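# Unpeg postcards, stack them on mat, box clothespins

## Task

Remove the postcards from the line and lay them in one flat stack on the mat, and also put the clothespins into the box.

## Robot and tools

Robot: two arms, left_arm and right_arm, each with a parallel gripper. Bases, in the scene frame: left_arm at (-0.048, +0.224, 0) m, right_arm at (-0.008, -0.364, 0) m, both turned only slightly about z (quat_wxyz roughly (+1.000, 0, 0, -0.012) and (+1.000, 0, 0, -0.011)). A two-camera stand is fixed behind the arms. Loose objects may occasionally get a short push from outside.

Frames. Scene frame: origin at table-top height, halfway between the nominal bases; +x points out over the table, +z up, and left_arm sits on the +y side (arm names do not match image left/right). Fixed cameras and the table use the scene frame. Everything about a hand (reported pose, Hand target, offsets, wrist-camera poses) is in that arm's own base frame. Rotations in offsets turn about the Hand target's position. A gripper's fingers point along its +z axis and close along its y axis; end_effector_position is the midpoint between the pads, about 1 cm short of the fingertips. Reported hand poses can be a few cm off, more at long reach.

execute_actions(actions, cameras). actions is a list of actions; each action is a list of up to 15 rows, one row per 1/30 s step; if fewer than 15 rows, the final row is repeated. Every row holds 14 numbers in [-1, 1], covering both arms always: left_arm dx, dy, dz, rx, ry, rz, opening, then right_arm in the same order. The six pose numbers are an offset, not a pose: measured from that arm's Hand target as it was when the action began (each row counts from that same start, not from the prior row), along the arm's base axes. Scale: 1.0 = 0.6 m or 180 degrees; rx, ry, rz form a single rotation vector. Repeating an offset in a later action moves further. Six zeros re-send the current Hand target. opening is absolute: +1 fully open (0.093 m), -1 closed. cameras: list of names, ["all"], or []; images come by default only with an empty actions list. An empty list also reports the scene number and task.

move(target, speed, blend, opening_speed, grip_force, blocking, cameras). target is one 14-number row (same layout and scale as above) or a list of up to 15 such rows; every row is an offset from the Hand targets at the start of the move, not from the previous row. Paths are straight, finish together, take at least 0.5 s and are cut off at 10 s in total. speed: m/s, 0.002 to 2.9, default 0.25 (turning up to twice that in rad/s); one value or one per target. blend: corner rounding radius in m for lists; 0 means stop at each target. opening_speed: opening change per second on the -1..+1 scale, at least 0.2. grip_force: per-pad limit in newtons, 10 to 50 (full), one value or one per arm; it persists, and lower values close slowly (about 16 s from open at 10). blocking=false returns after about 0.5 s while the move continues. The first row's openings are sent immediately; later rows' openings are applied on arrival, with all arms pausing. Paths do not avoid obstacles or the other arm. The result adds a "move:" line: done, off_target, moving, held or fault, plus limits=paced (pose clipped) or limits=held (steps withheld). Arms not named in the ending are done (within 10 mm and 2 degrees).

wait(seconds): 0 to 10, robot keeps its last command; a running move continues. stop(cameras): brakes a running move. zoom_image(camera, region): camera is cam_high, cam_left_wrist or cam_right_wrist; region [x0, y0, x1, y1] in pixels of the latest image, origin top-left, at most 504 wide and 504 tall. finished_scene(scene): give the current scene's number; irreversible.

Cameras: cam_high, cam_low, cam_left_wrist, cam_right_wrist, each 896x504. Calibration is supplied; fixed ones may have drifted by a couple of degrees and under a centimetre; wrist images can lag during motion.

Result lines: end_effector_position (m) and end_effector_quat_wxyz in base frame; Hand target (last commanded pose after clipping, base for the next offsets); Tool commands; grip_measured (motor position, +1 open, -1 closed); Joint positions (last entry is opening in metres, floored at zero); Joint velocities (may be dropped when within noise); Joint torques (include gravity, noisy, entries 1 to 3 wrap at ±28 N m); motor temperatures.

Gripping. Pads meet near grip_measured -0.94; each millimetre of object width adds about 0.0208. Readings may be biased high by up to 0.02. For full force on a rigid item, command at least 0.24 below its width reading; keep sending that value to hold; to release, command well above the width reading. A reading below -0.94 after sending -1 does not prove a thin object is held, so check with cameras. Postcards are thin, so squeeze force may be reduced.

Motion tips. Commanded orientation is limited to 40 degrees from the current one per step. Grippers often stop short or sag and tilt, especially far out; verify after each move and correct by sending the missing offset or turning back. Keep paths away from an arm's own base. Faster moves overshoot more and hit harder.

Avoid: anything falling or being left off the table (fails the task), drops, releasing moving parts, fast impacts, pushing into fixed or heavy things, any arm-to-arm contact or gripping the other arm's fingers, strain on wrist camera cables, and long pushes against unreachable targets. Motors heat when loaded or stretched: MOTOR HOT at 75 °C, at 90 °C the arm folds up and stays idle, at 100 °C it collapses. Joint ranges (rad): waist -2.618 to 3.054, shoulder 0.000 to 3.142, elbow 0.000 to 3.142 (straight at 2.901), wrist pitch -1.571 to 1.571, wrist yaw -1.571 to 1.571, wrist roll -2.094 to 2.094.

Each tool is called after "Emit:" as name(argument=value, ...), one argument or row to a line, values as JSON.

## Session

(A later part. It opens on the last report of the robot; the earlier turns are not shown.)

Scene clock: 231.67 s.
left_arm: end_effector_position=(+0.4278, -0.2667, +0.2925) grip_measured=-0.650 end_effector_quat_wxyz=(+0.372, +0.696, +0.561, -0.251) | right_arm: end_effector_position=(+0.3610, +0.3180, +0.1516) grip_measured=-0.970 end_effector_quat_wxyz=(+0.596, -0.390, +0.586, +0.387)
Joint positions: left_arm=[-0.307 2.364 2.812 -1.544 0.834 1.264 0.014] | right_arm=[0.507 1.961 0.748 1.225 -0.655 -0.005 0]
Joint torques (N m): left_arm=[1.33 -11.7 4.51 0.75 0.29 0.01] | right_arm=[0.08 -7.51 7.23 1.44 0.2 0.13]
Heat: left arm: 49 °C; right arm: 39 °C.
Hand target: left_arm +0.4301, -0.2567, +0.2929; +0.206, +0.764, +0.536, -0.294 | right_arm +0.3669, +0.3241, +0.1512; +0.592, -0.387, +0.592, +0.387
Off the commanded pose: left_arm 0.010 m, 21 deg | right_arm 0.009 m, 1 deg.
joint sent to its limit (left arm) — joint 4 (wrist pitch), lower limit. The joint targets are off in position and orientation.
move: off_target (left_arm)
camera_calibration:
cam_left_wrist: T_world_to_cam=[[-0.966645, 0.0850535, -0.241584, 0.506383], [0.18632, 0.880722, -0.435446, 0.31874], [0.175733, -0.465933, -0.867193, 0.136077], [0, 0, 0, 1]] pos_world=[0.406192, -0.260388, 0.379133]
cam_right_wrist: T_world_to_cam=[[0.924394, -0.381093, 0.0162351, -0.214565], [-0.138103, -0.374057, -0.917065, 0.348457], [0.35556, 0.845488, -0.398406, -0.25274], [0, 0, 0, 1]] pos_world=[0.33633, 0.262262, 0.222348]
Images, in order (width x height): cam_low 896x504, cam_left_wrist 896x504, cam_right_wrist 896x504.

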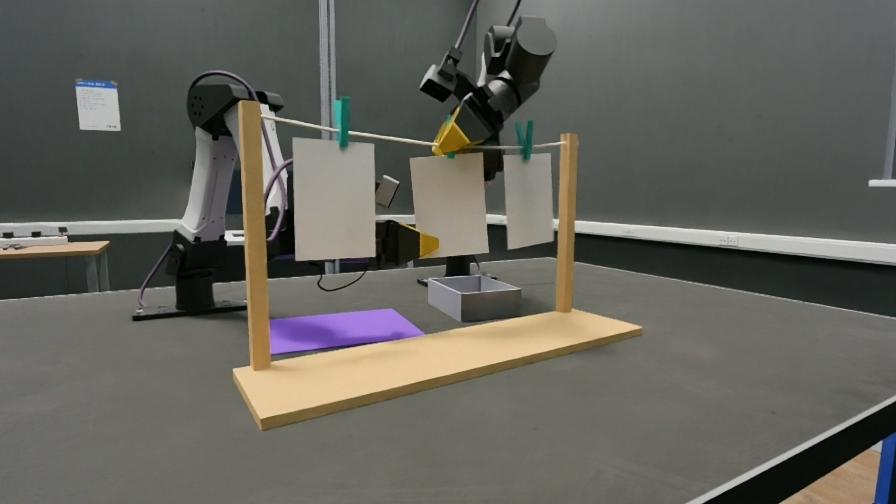

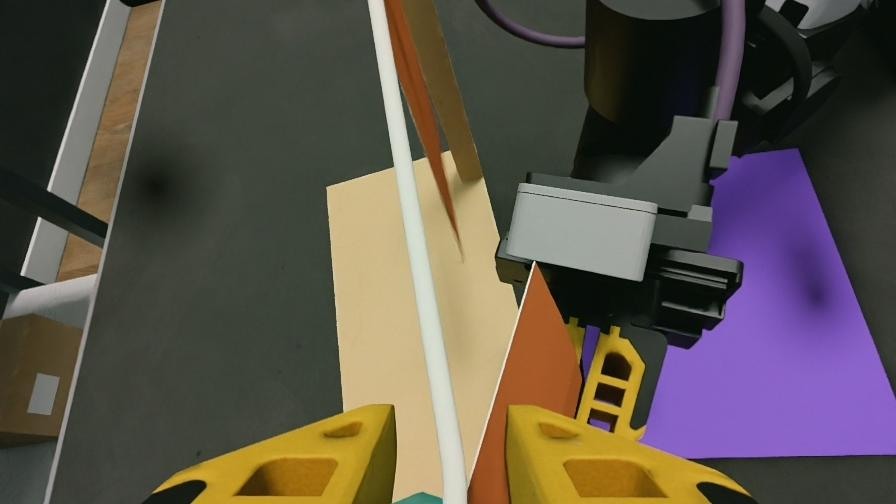

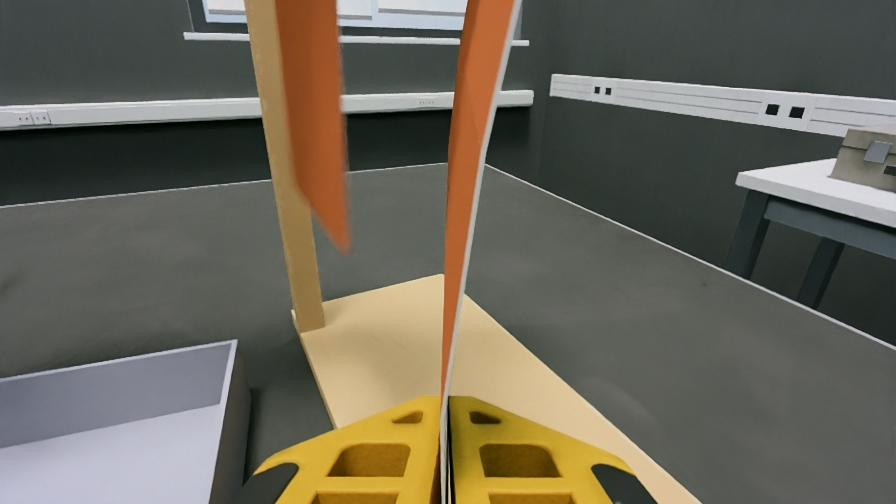

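Emit:
move(
  target=[0,0,0,0,0,0,-0.95,0,0,-0.05,0,0,0,-1],
  speed=0.06,
  cameras=["cam_low","cam_left_wrist","cam_right_wrist"],
)

Emit:
zoom_image(
  camera="cam_low",
  region=[380, 60, 580, 200],
)

Scene clock: 233.67 s.
left_arm: end_effector_position=(+0.4278, -0.2667, +0.2925) grip_measured=-0.655 end_effector_quat_wxyz=(+0.372, +0.696, +0.561, -0.251) | right_arm: end_effector_position=(+0.3623, +0.3188, +0.1020) grip_measured=-0.970 end_effector_quat_wxyz=(+0.557, -0.387, +0.623, +0.389)
Joint positions: left_arm=[-0.307 2.364 2.812 -1.544 0.834 1.264 0.014] | right_arm=[0.507 2.073 0.748 1.229 -0.655 -0.005 0]
Joint torques (N m): left_arm=[1.35 -11.7 4.48 0.77 0.33 -0.03] | right_arm=[0.03 -8.23 5.78 2.73 0.13 0.11]
Heat: left arm: 50 °C; right arm: 39 °C.
Hand target: left_arm +0.4301, -0.2567, +0.2929; +0.206, +0.764, +0.536, -0.294 | right_arm +0.3669, +0.3241, +0.1212; +0.592, -0.387, +0.592, +0.387
Off the commanded pose: left_arm 0.010 m, 21 deg | right_arm 0.020 m, 5 deg.
joint sent to its limit (left arm) — joint 4 (wrist pitch), lower limit. The joint targets are off in position and orientation.
move: off_target (left_arm, right_arm)
camera_calibration:
cam_left_wrist: T_world_to_cam=[[-0.966645, 0.0850535, -0.241584, 0.506383], [0.18632, 0.880722, -0.435446, 0.31874], [0.175733, -0.465933, -0.867193, 0.136077], [0, 0, 0, 1]] pos_world=[0.406192, -0.260388, 0.379133]
cam_right_wrist: T_world_to_cam=[[0.922774, -0.382009, -0.0505684, -0.20701], [-0.222449, -0.420935, -0.879392, 0.345125], [0.314649, 0.822729, -0.473405, -0.243843], [0, 0, 0, 1]] pos_world=[0.344522, 0.266812, 0.177595]
Images, in order (width x height): cam_low 896x504, cam_left_wrist 896x504, cam_right_wrist 896x504.

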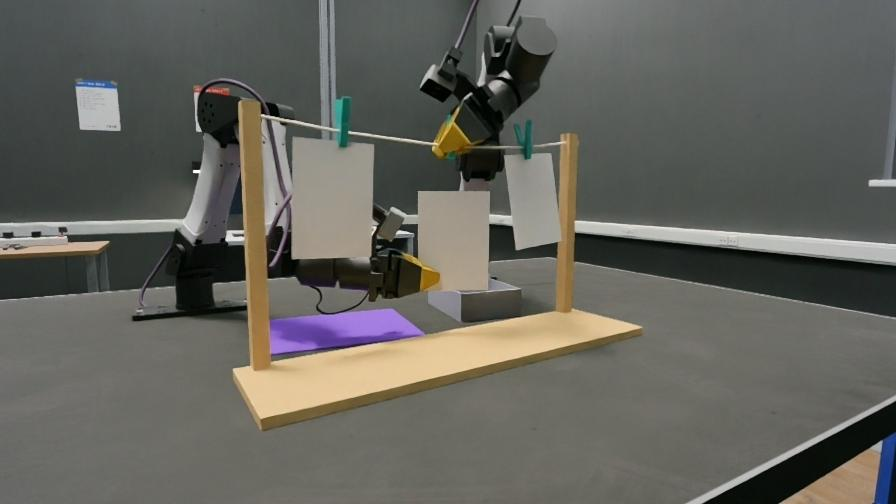

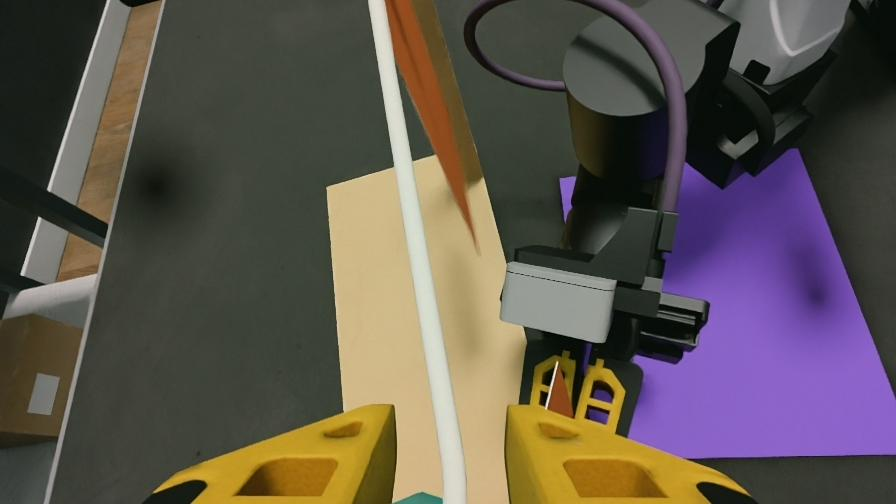

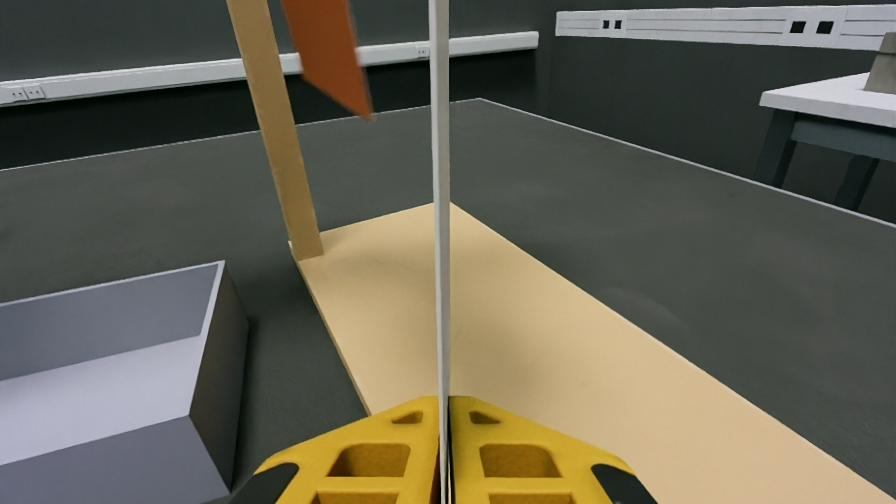

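Scaled by 2.520.

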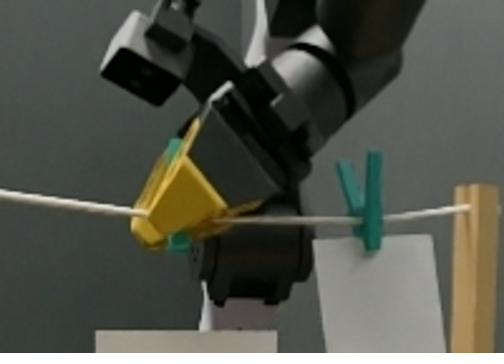

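Emit:
move(
  target=[
    [0,0,0.01,0,0,0,-0.95,-0.167,-0.03,0.05,0,0,0,-1],
    [-0.03,0.01,0.1,0,0,0,-0.95,-0.135,-0.208,0.115,-0.333,-0.382,0.152,-1],
  ],
  blend=[0.03,0],
  speed=0.15,
  cameras=["all"],
)

Scene clock: 248.03 s.
left_arm: end_effector_position=(+0.4226, -0.2589, +0.3190) grip_measured=-0.656 end_effector_quat_wxyz=(+0.387, +0.673, +0.579, -0.248) | right_arm: end_effector_position=(+0.2828, +0.2026, +0.1709) grip_measured=-0.971 end_effector_quat_wxyz=(-0.456, +0.862, -0.209, +0.079)
Joint positions: left_arm=[-0.295 2.318 2.83 -1.544 0.834 1.181 0.014] | right_arm=[0.322 1.265 0.847 -0.388 -0.657 -2.072 0]
Joint torques (N m): left_arm=[1.01 -15.25 6.79 0.97 0.61 -0.14] | right_arm=[-0.18 -6.9 9.37 1.03 -0.09 -0.05]
Heat: left arm: 52 °C; right arm: 40 °C.
Hand target: left_arm +0.4121, -0.2507, +0.3529; +0.206, +0.764, +0.536, -0.294 | right_arm +0.2859, +0.1993, +0.1902; -0.453, +0.868, -0.181, +0.096
Off the commanded pose: left_arm 0.036 m, 24 deg | right_arm 0.020 m, 4 deg.
elbow stopped short (left arm): the move would have taken joint 3 (elbow) straighter than the controller allows.
joint sent to its limit (right arm) — joint 6 (wrist roll), lower limit. The joint targets are off in position and orientation.
move: off_target (left_arm, right_arm)
camera_calibration:
cam_left_wrist: T_world_to_cam=[[-0.971075, 0.0196192, -0.237969, 0.490845], [0.130415, 0.878415, -0.459759, 0.355197], [0.200015, -0.477495, -0.855565, 0.146716], [0, 0, 0, 1]] pos_world=[0.400979, -0.251584, 0.405636]
cam_right_wrist: T_world_to_cam=[[0.288545, 0.511717, 0.809251, -0.323278], [0.692605, -0.695129, 0.1926, -0.0472613], [0.66109, 0.504918, -0.554993, -0.110261], [0, 0, 0, 1]] pos_world=[0.198906, 0.188247, 0.209522]

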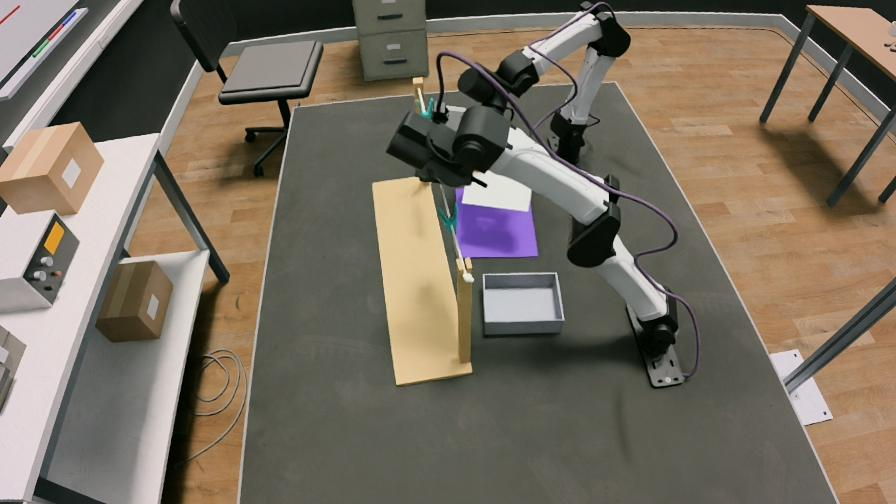

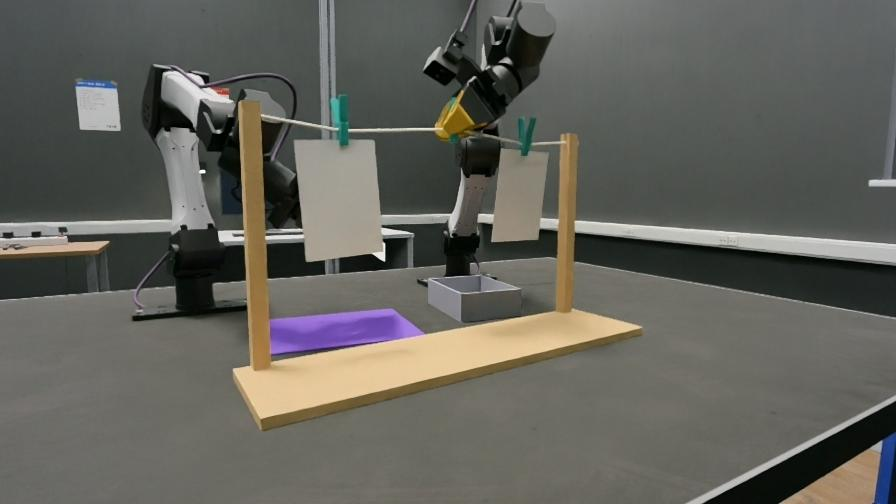

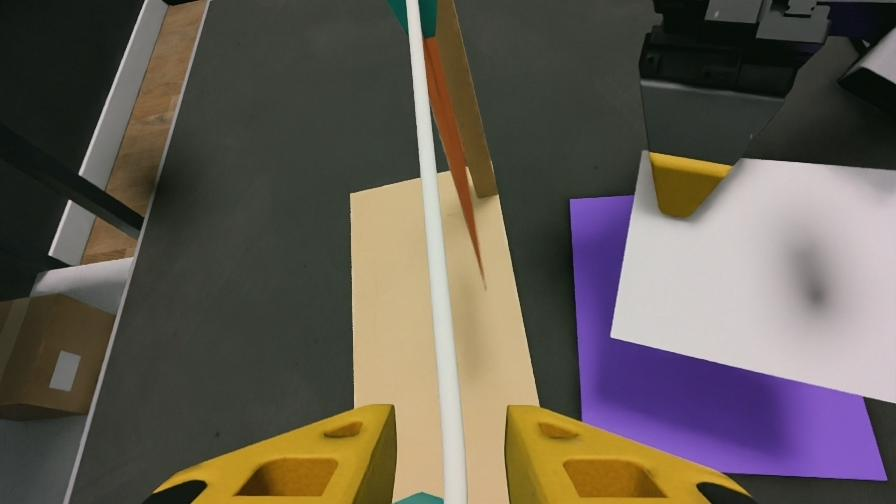

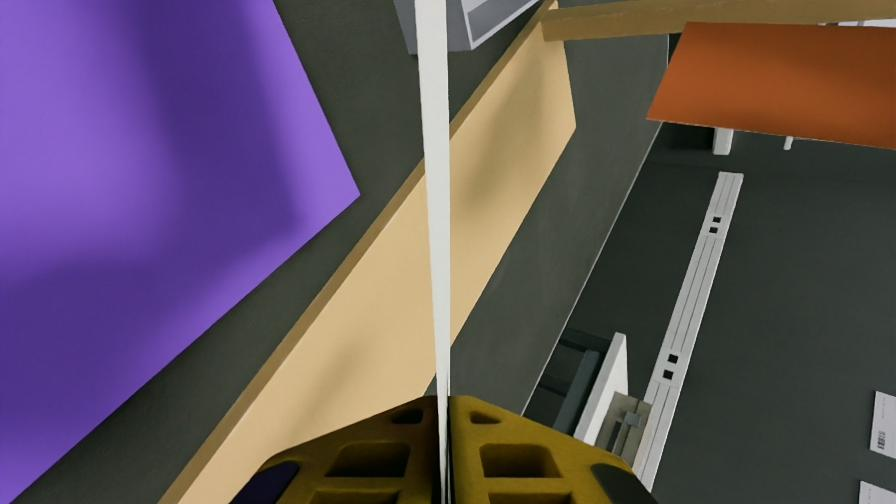

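Emit:
zoom_image(
  camera="cam_low",
  region=[410, 80, 490, 160],
)

Emit:
zoom_image(
  camera="cam_left_wrist",
  region=[300, 350, 600, 504],
)

Emit:
zoom_image(
  camera="cam_low",
  region=[310, 80, 370, 160],
)

Scaled by 6.300.

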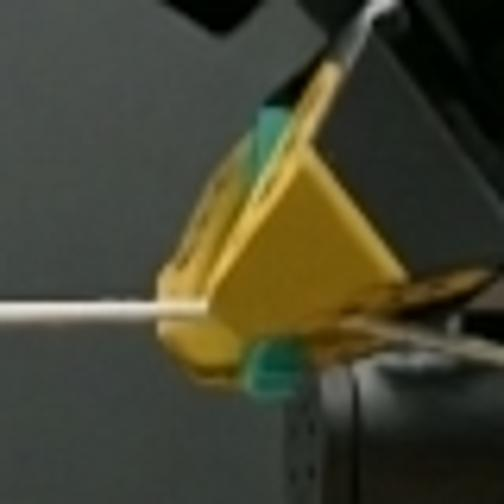

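Scaled by 1.680.

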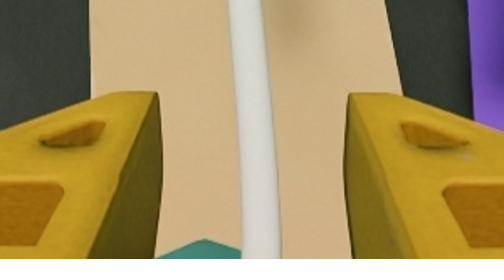

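Scaled by 6.300.

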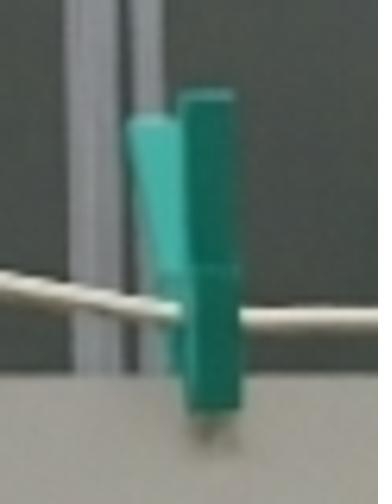

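Emit:
move(
  target=[0.05,0,0.05,-0.12,0.044,0,-1,-0.033,-0.125,-0.1,0,0,0,-1],
  speed=0.12,
  cameras=["all"],
)

Scene clock: 257.77 s.
left_arm: end_effector_position=(+0.4348, -0.2514, +0.3569) grip_measured=-0.657 end_effector_quat_wxyz=(+0.430, +0.567, +0.565, -0.417) | right_arm: end_effector_position=(+0.2640, +0.1187, +0.1168) grip_measured=-0.971 end_effector_quat_wxyz=(-0.435, +0.830, -0.328, +0.123)
Joint positions: left_arm=[-0.205 2.359 2.83 -1.411 1.213 0.925 0.014] | right_arm=[0.059 1.061 0.531 -0.314 -0.657 -2.072 0]
Joint torques (N m): left_arm=[0.83 -10.89 7.02 1.98 1.21 -0.15] | right_arm=[-0.76 -4.45 5.07 1.97 -0.85 -0.06]
Heat: left arm: 53 °C; right arm: 40 °C.
Hand target: left_arm +0.4421, -0.2507, +0.3829; +0.308, +0.690, +0.484, -0.441 | right_arm +0.2661, +0.1243, +0.1302; -0.453, +0.868, -0.181, +0.096
Off the commanded pose: left_arm 0.027 m, 22 deg | right_arm 0.015 m, 18 deg.
elbow stopped short (left arm): the move would have taken joint 3 (elbow) straighter than the controller allows.
joint sent to its limit (right arm) — joint 6 (wrist roll), lower limit. The joint targets are off in position and orientation.
move: off_target (left_arm, right_arm)
camera_calibration:
cam_left_wrist: T_world_to_cam=[[-0.999687, -0.0179409, -0.0174595, 0.435838], [0.00099869, 0.668291, -0.7439, 0.46924], [0.0250143, -0.743684, -0.668063, 0.122431], [0, 0, 0, 1]] pos_world=[0.432171, -0.21472, 0.438468]
cam_right_wrist: T_world_to_cam=[[0.442043, 0.421206, 0.791949, -0.258761], [0.495721, -0.850531, 0.175666, -0.0097736], [0.747569, 0.314934, -0.584772, -0.0823926], [0, 0, 0, 1]] pos_world=[0.180823, 0.126627, 0.158462]

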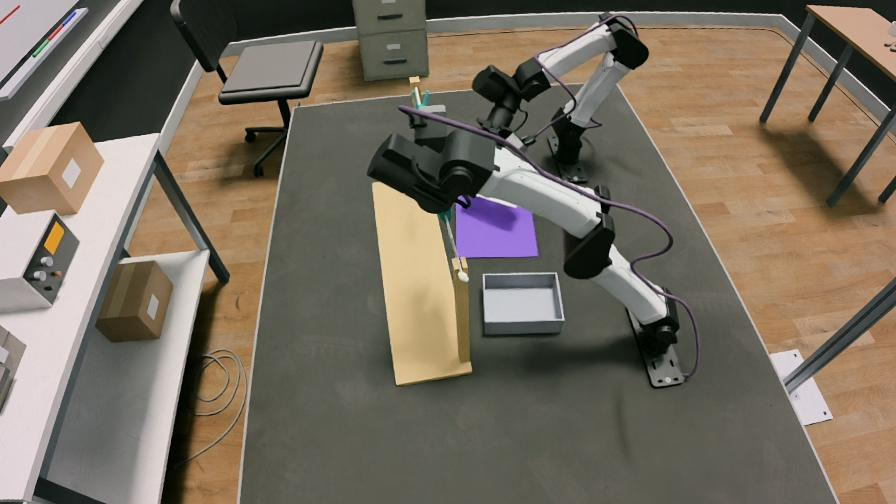

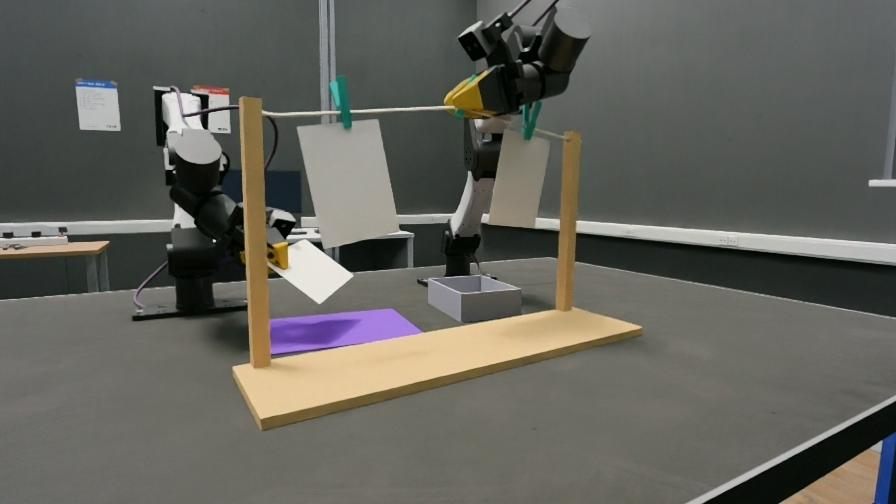

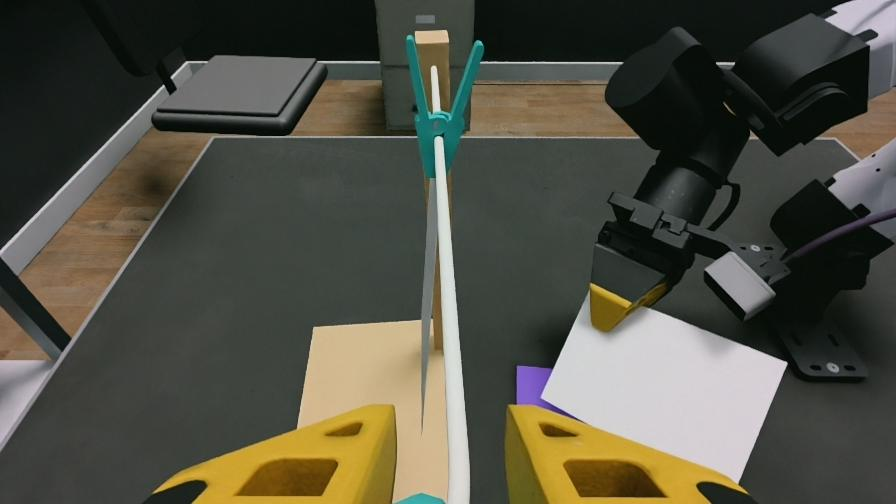

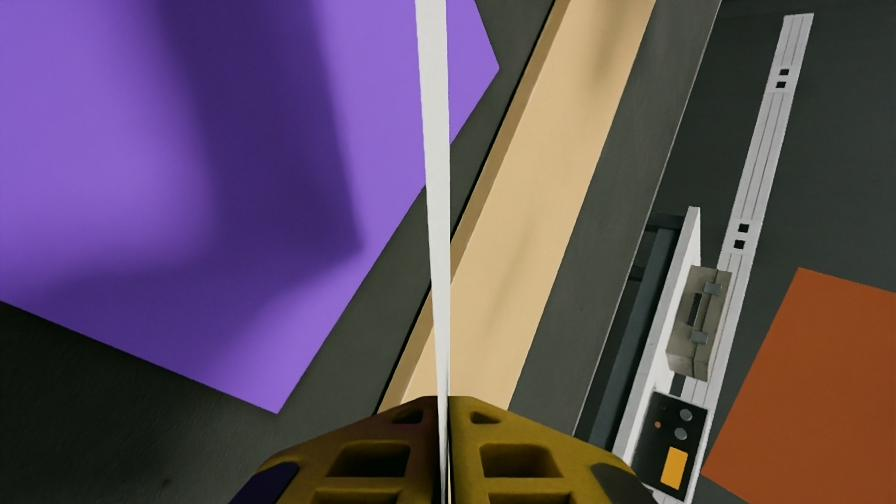

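Emit:
move(
  target=[
    [0,0.01,-0.04,0.06,-0.022,0,-1,0.05,0.025,-0.06,0,0,0,-1],
    [-0.03,-0.012,-0.15,0.12,-0.044,0,-1,0.05,0.025,-0.085,0,0,0,-1],
  ],
  blend=[0.02,0],
  speed=0.1,
  cameras=["all"],
)

Scene clock: 266.37 s.
left_arm: end_effector_position=(+0.4339, -0.2576, +0.2910) grip_measured=-0.657 end_effector_quat_wxyz=(+0.375, +0.686, +0.568, -0.256) | right_arm: end_effector_position=(+0.2960, +0.1306, +0.0728) grip_measured=-0.971 end_effector_quat_wxyz=(-0.447, +0.831, -0.307, +0.125)
Joint positions: left_arm=[-0.281 2.359 2.787 -1.532 0.854 1.26 0.014] | right_arm=[0.085 1.345 0.475 0.056 -0.672 -2.072 0]
Joint torques (N m): left_arm=[-0.53 -13.45 3.33 0.66 0.11 0.09] | right_arm=[0.25 -3.33 4.6 2.01 -0.85 -0.06]
Motor temperatures (°C): left_arm=[29 54 35 34 28 25 29] | right_arm=[29 37 38 41 26 27 28]
Heat: left arm: 54 °C; right arm: 41 °C.
Hand target: left_arm +0.4241, -0.2579, +0.2929; +0.206, +0.764, +0.536, -0.294 | right_arm +0.2961, +0.1393, +0.0792; -0.453, +0.868, -0.181, +0.096
Off the commanded pose: left_arm 0.010 m, 22 deg | right_arm 0.011 m, 15 deg.
elbow stopped short (left arm): the move would have taken joint 3 (elbow) straighter than the controller allows.
joint sent to its limit (left arm) — joint 4 (wrist pitch), lower limit. The joint targets are off in position and orientation.
joint sent to its limit (right arm) — joint 6 (wrist roll), lower limit. The joint targets are off in position and orientation.
move: off_target (left_arm, right_arm)
camera_calibration:
cam_left_wrist: T_world_to_cam=[[-0.971551, 0.0633165, -0.228209, 0.503764], [0.16316, 0.877387, -0.451188, 0.322661], [0.17166, -0.475587, -0.862757, 0.135953], [0, 0, 0, 1]] pos_world=[0.413449, -0.250337, 0.377839]
cam_right_wrist: T_world_to_cam=[[0.402696, 0.425818, 0.810256, -0.233444], [0.521169, -0.83437, 0.17947, -0.0177629], [0.752475, 0.350009, -0.557921, -0.143755], [0, 0, 0, 1]] pos_world=[0.211437, 0.134899, 0.112134]

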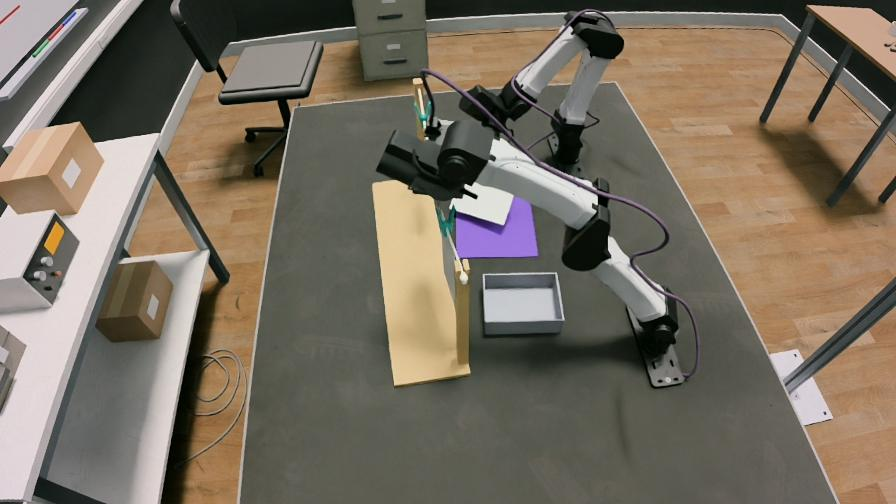

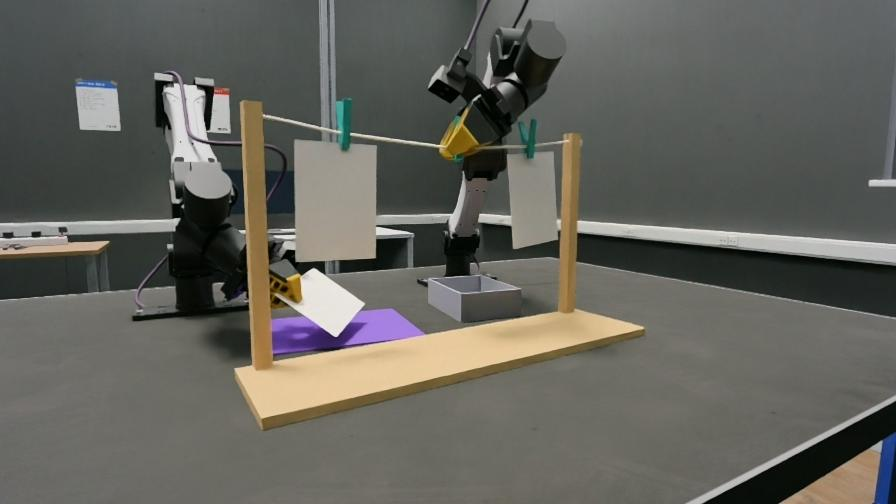

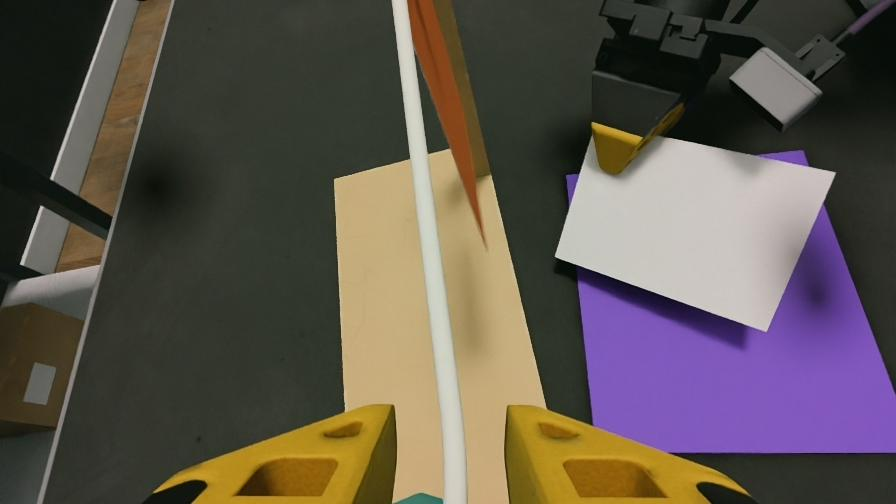

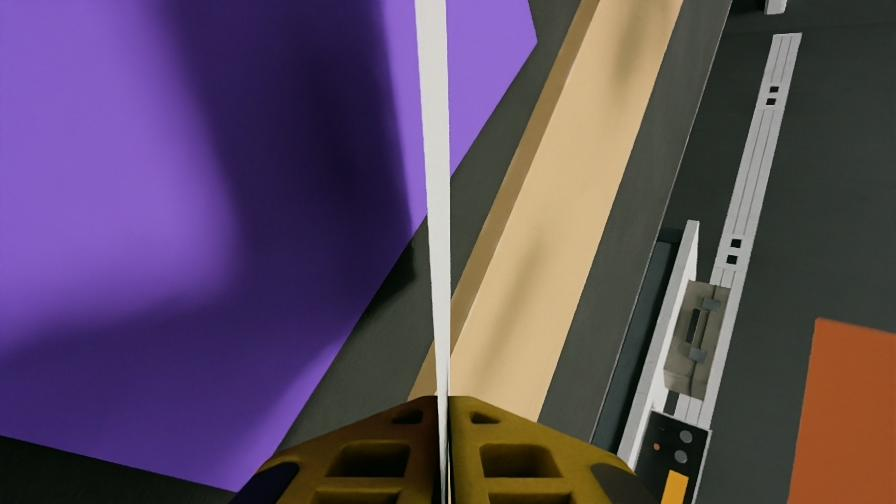

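Emit:
move(
  target=[0,0,0,0,0,0,-1,-0.05,0.05,-0.05,0,0,0,-1],
  speed=0.1,
  cameras=["cam_low","cam_left_wrist"],
)

Scene clock: 269.60 s.
left_arm: end_effector_position=(+0.4340, -0.2574, +0.2908) grip_measured=-0.657 end_effector_quat_wxyz=(+0.375, +0.686, +0.569, -0.256) | right_arm: end_effector_position=(+0.2678, +0.1661, +0.0513) grip_measured=-0.971 end_effector_quat_wxyz=(-0.461, +0.846, -0.245, +0.109)
Joint positions: left_arm=[-0.281 2.359 2.787 -1.532 0.852 1.26 0.014] | right_arm=[0.216 1.384 0.368 0.235 -0.672 -2.074 0]
Joint torques (N m): left_arm=[-0.61 -13.3 3.43 0.66 0.12 0.11] | right_arm=[0.42 -2.82 3.95 1.78 -0.29 -0.04]
Motor temperatures (°C): left_arm=[29 55 35 34 28 25 29] | right_arm=[29 37 38 41 26 27 28]
Heat: left arm: 55 °C; right arm: 41 °C.
Hand target: left_arm +0.4241, -0.2579, +0.2929; +0.206, +0.764, +0.536, -0.294 | right_arm +0.2661, +0.1693, +0.0492; -0.453, +0.868, -0.181, +0.096
Off the commanded pose: left_arm 0.010 m, 22 deg | right_arm 0.004 m, 8 deg.
joint sent to its limit (left arm) — joint 4 (wrist pitch), lower limit. The joint targets are off in position and orientation.
joint sent to its limit (right arm) — joint 6 (wrist roll), lower limit. The joint targets are off in position and orientation.
move: off_target (left_arm, right_arm)
camera_calibration:
cam_left_wrist: T_world_to_cam=[[-0.971525, 0.0629061, -0.228435, 0.50381], [0.162676, 0.878057, -0.450058, 0.322537], [0.172267, -0.474403, -0.863288, 0.136096], [0, 0, 0, 1]] pos_world=[0.41355, -0.250334, 0.377738]
Images, in order (width x height): cam_low 896x504, cam_left_wrist 896x504.

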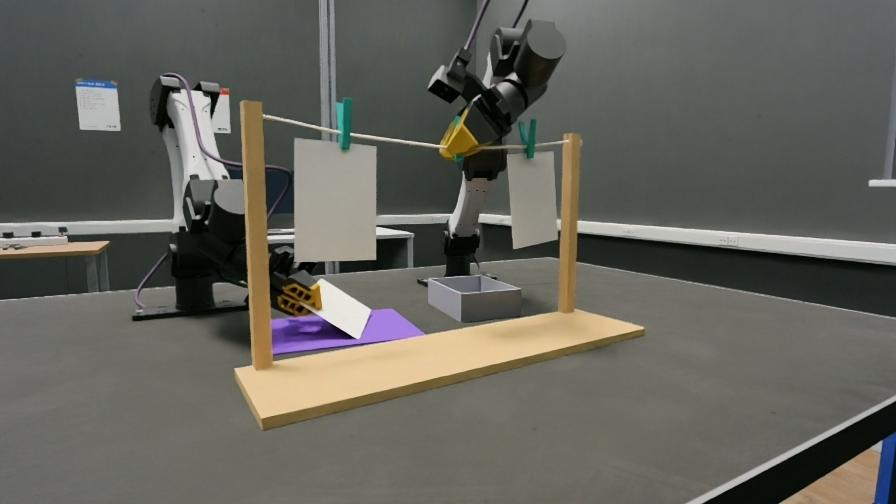

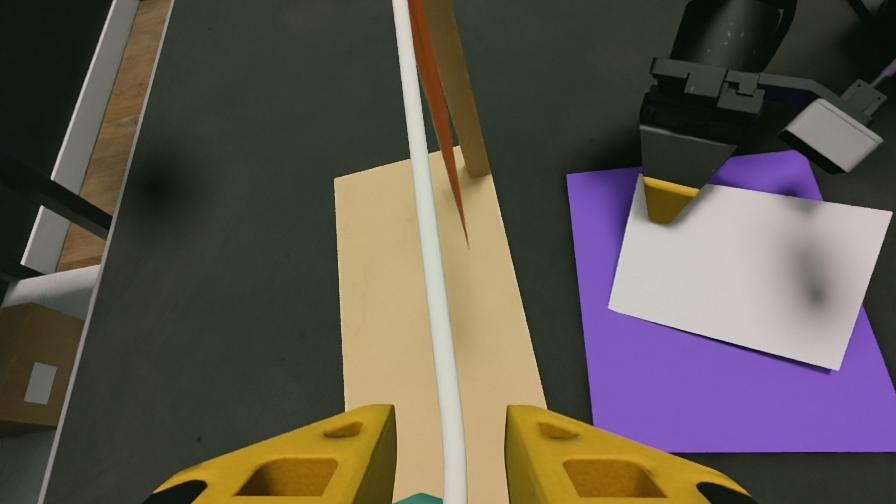

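Emit:
move(
  target=[
    [0,0,0,0,0,0,-1,0.017,0.033,-0.02,0,0,0,-1],
    [0,0,0,0,0,0,-1,0.017,0.033,-0.02,0,0,0,-0.6],
  ],
  speed=0.1,
  opening_speed=1,
  cameras=["cam_low","cam_left_wrist"],
)

Scene clock: 272.70 s.
left_arm: end_effector_position=(+0.4340, -0.2574, +0.2908) grip_measured=-0.657 end_effector_quat_wxyz=(+0.375, +0.686, +0.569, -0.256) | right_arm: end_effector_position=(+0.2745, +0.1884, +0.0395) grip_measured=-0.603 end_effector_quat_wxyz=(-0.472, +0.850, -0.209, +0.108)
Joint positions: left_arm=[-0.281 2.359 2.787 -1.532 0.852 1.26 0.014] | right_arm=[0.282 1.527 0.385 0.396 -0.671 -2.076 0.016]
Joint torques (N m): left_arm=[-0.68 -13.35 3.51 0.64 0.11 0.09] | right_arm=[0.4 -3.99 5.98 1.08 -0.08 -0.02]
Motor temperatures (°C): left_arm=[29 55 35 34 28 25 29] | right_arm=[29 36 38 40 26 27 28]
Heat: left arm: 55 °C; right arm: 40 °C.
Hand target: left_arm +0.4241, -0.2579, +0.2929; +0.206, +0.764, +0.536, -0.294 | right_arm +0.2763, +0.1891, +0.0372; -0.453, +0.868, -0.181, +0.096
Off the commanded pose: left_arm 0.010 m, 22 deg | right_arm 0.003 m, 5 deg.
joint sent to its limit (left arm) — joint 4 (wrist pitch), lower limit. The joint targets are off in position and orientation.
joint sent to its limit (right arm) — joint 6 (wrist roll), lower limit. The joint targets are off in position and orientation.
move: off_target (left_arm, right_arm); target 2's new opening was sent with right_arm's hand 0.009 m and 5 deg from that target
camera_calibration:
cam_left_wrist: T_world_to_cam=[[-0.971525, 0.0629061, -0.228435, 0.50381], [0.162676, 0.878057, -0.450058, 0.322537], [0.172267, -0.474403, -0.863288, 0.136096], [0, 0, 0, 1]] pos_world=[0.41355, -0.250334, 0.377738]
Images, in order (width x height): cam_low 896x504, cam_left_wrist 896x504.

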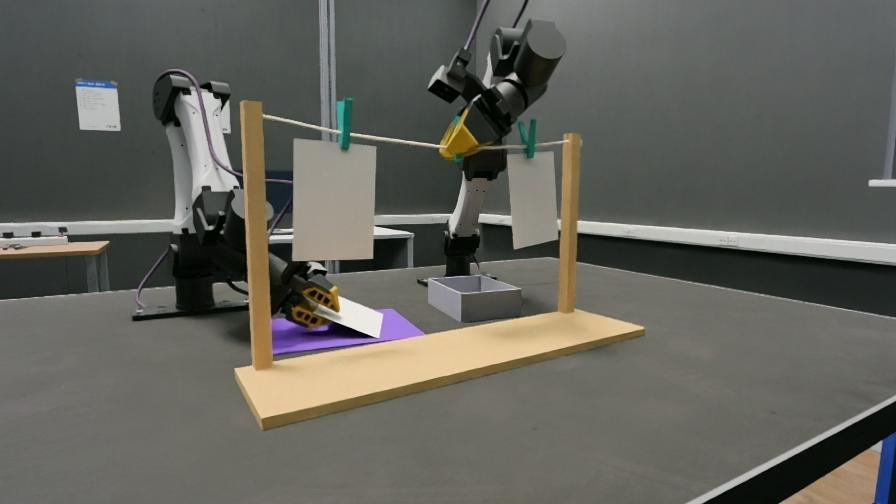

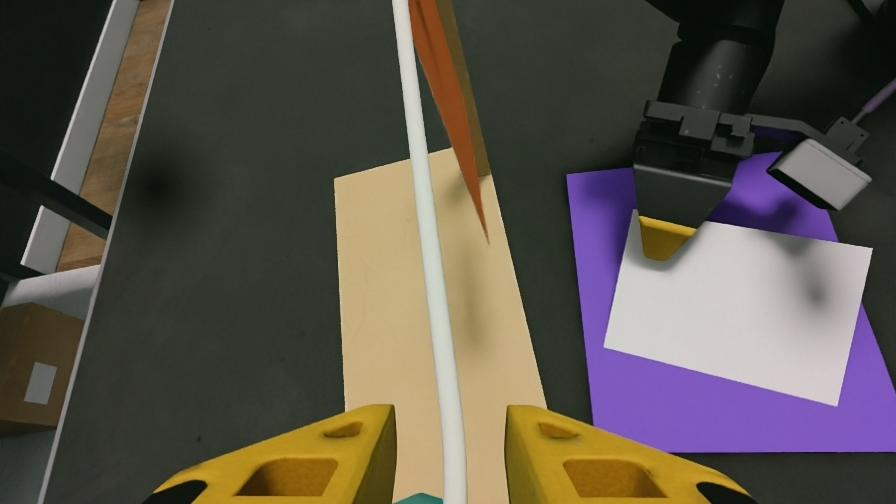

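Emit:
move(
  target=[
    [0,0,0,0,0,0,-0.2,-0.05,-0.1,0.03,0,0,0,-0.6],
    [0,0,0.0,0,0,0,-0.2,-0.08,-0.2,0.12,0,0,0,0],
  ],
  speed=0.1,
  opening_speed=1.5,
  cameras=["cam_low","cam_left_wrist","cam_high"],
)

Emit:
zoom_image(
  camera="cam_low",
  region=[410, 80, 490, 180],
)

Scene clock: 279.40 s.
left_arm: end_effector_position=(+0.4311, -0.2625, +0.2905) grip_measured=-0.201 end_effector_quat_wxyz=(+0.373, +0.690, +0.565, -0.257) | right_arm: end_effector_position=(+0.2359, +0.0640, +0.1109) grip_measured=-0.003 end_effector_quat_wxyz=(-0.502, +0.751, -0.369, +0.220)
Joint positions: left_arm=[-0.294 2.359 2.787 -1.532 0.849 1.262 0.036] | right_arm=[-0.292 0.716 0.225 -0.182 -0.875 -2.076 0.045]
Joint torques (N m): left_arm=[-0.47 -13.53 3.37 0.61 0.13 0.07] | right_arm=[0.09 -1.17 5.96 1.02 -0.57 -0.02]
Motor temperatures (°C): left_arm=[29 57 35 33 28 25 29] | right_arm=[29 36 38 40 26 27 28]
Heat: left arm: 57 °C; right arm: 40 °C.
Hand target: left_arm +0.4241, -0.2579, +0.2929; +0.206, +0.764, +0.536, -0.294 | right_arm +0.2283, +0.0691, +0.1092; -0.453, +0.868, -0.181, +0.096
Off the commanded pose: left_arm 0.009 m, 22 deg | right_arm 0.009 m, 30 deg.
joint sent to its limit (left arm) — joint 4 (wrist pitch), lower limit. The joint targets are off in position and orientation.
joint sent to its limit (right arm) — joint 6 (wrist roll), lower limit. The joint targets are off in position and orientation.
move: off_target (left_arm, right_arm); target 2's new opening was sent with right_arm's hand 0.011 m and 30 deg from that target
camera_calibration:
cam_left_wrist: T_world_to_cam=[[-0.970246, 0.0750291, -0.230202, 0.504368], [0.173962, 0.87732, -0.447267, 0.321436], [0.168403, -0.474005, -0.864268, 0.135911], [0, 0, 0, 1]] pos_world=[0.410556, -0.255422, 0.377338]
Images, in order (width x height): cam_high 896x504, cam_low 896x504, cam_left_wrist 896x504.

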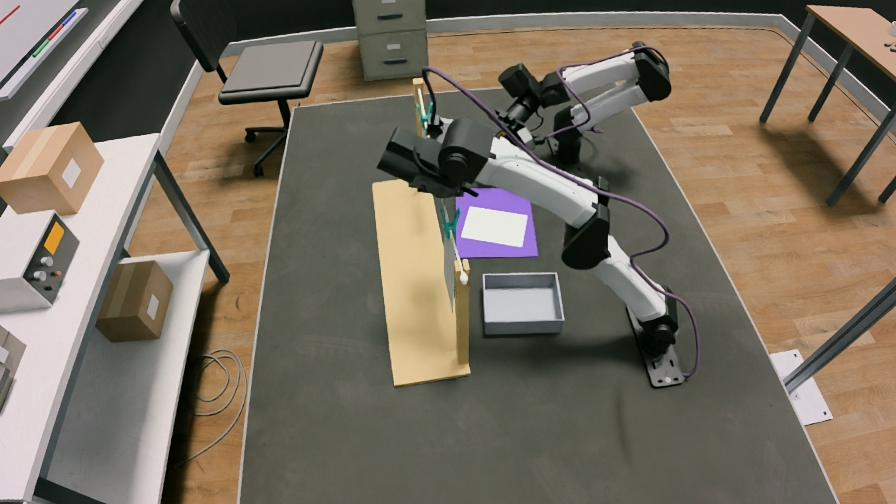

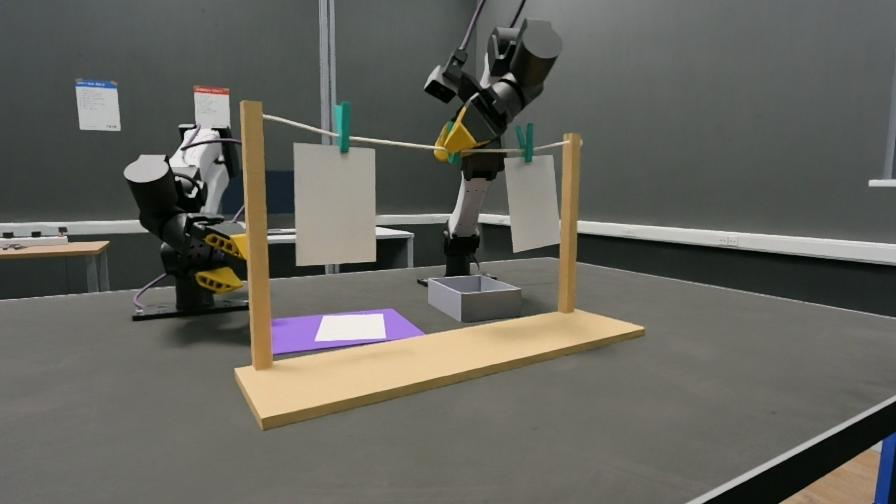

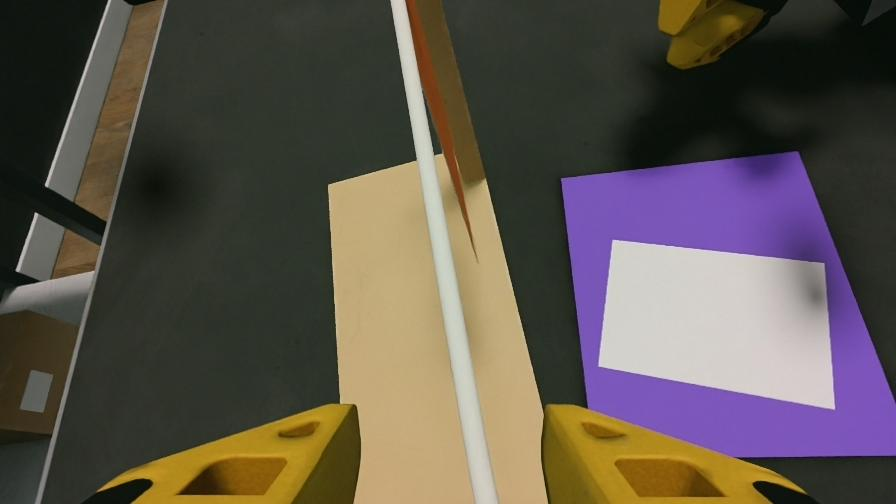

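Scaled by 5.040.

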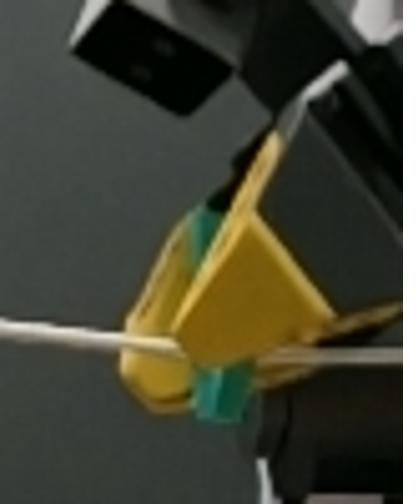

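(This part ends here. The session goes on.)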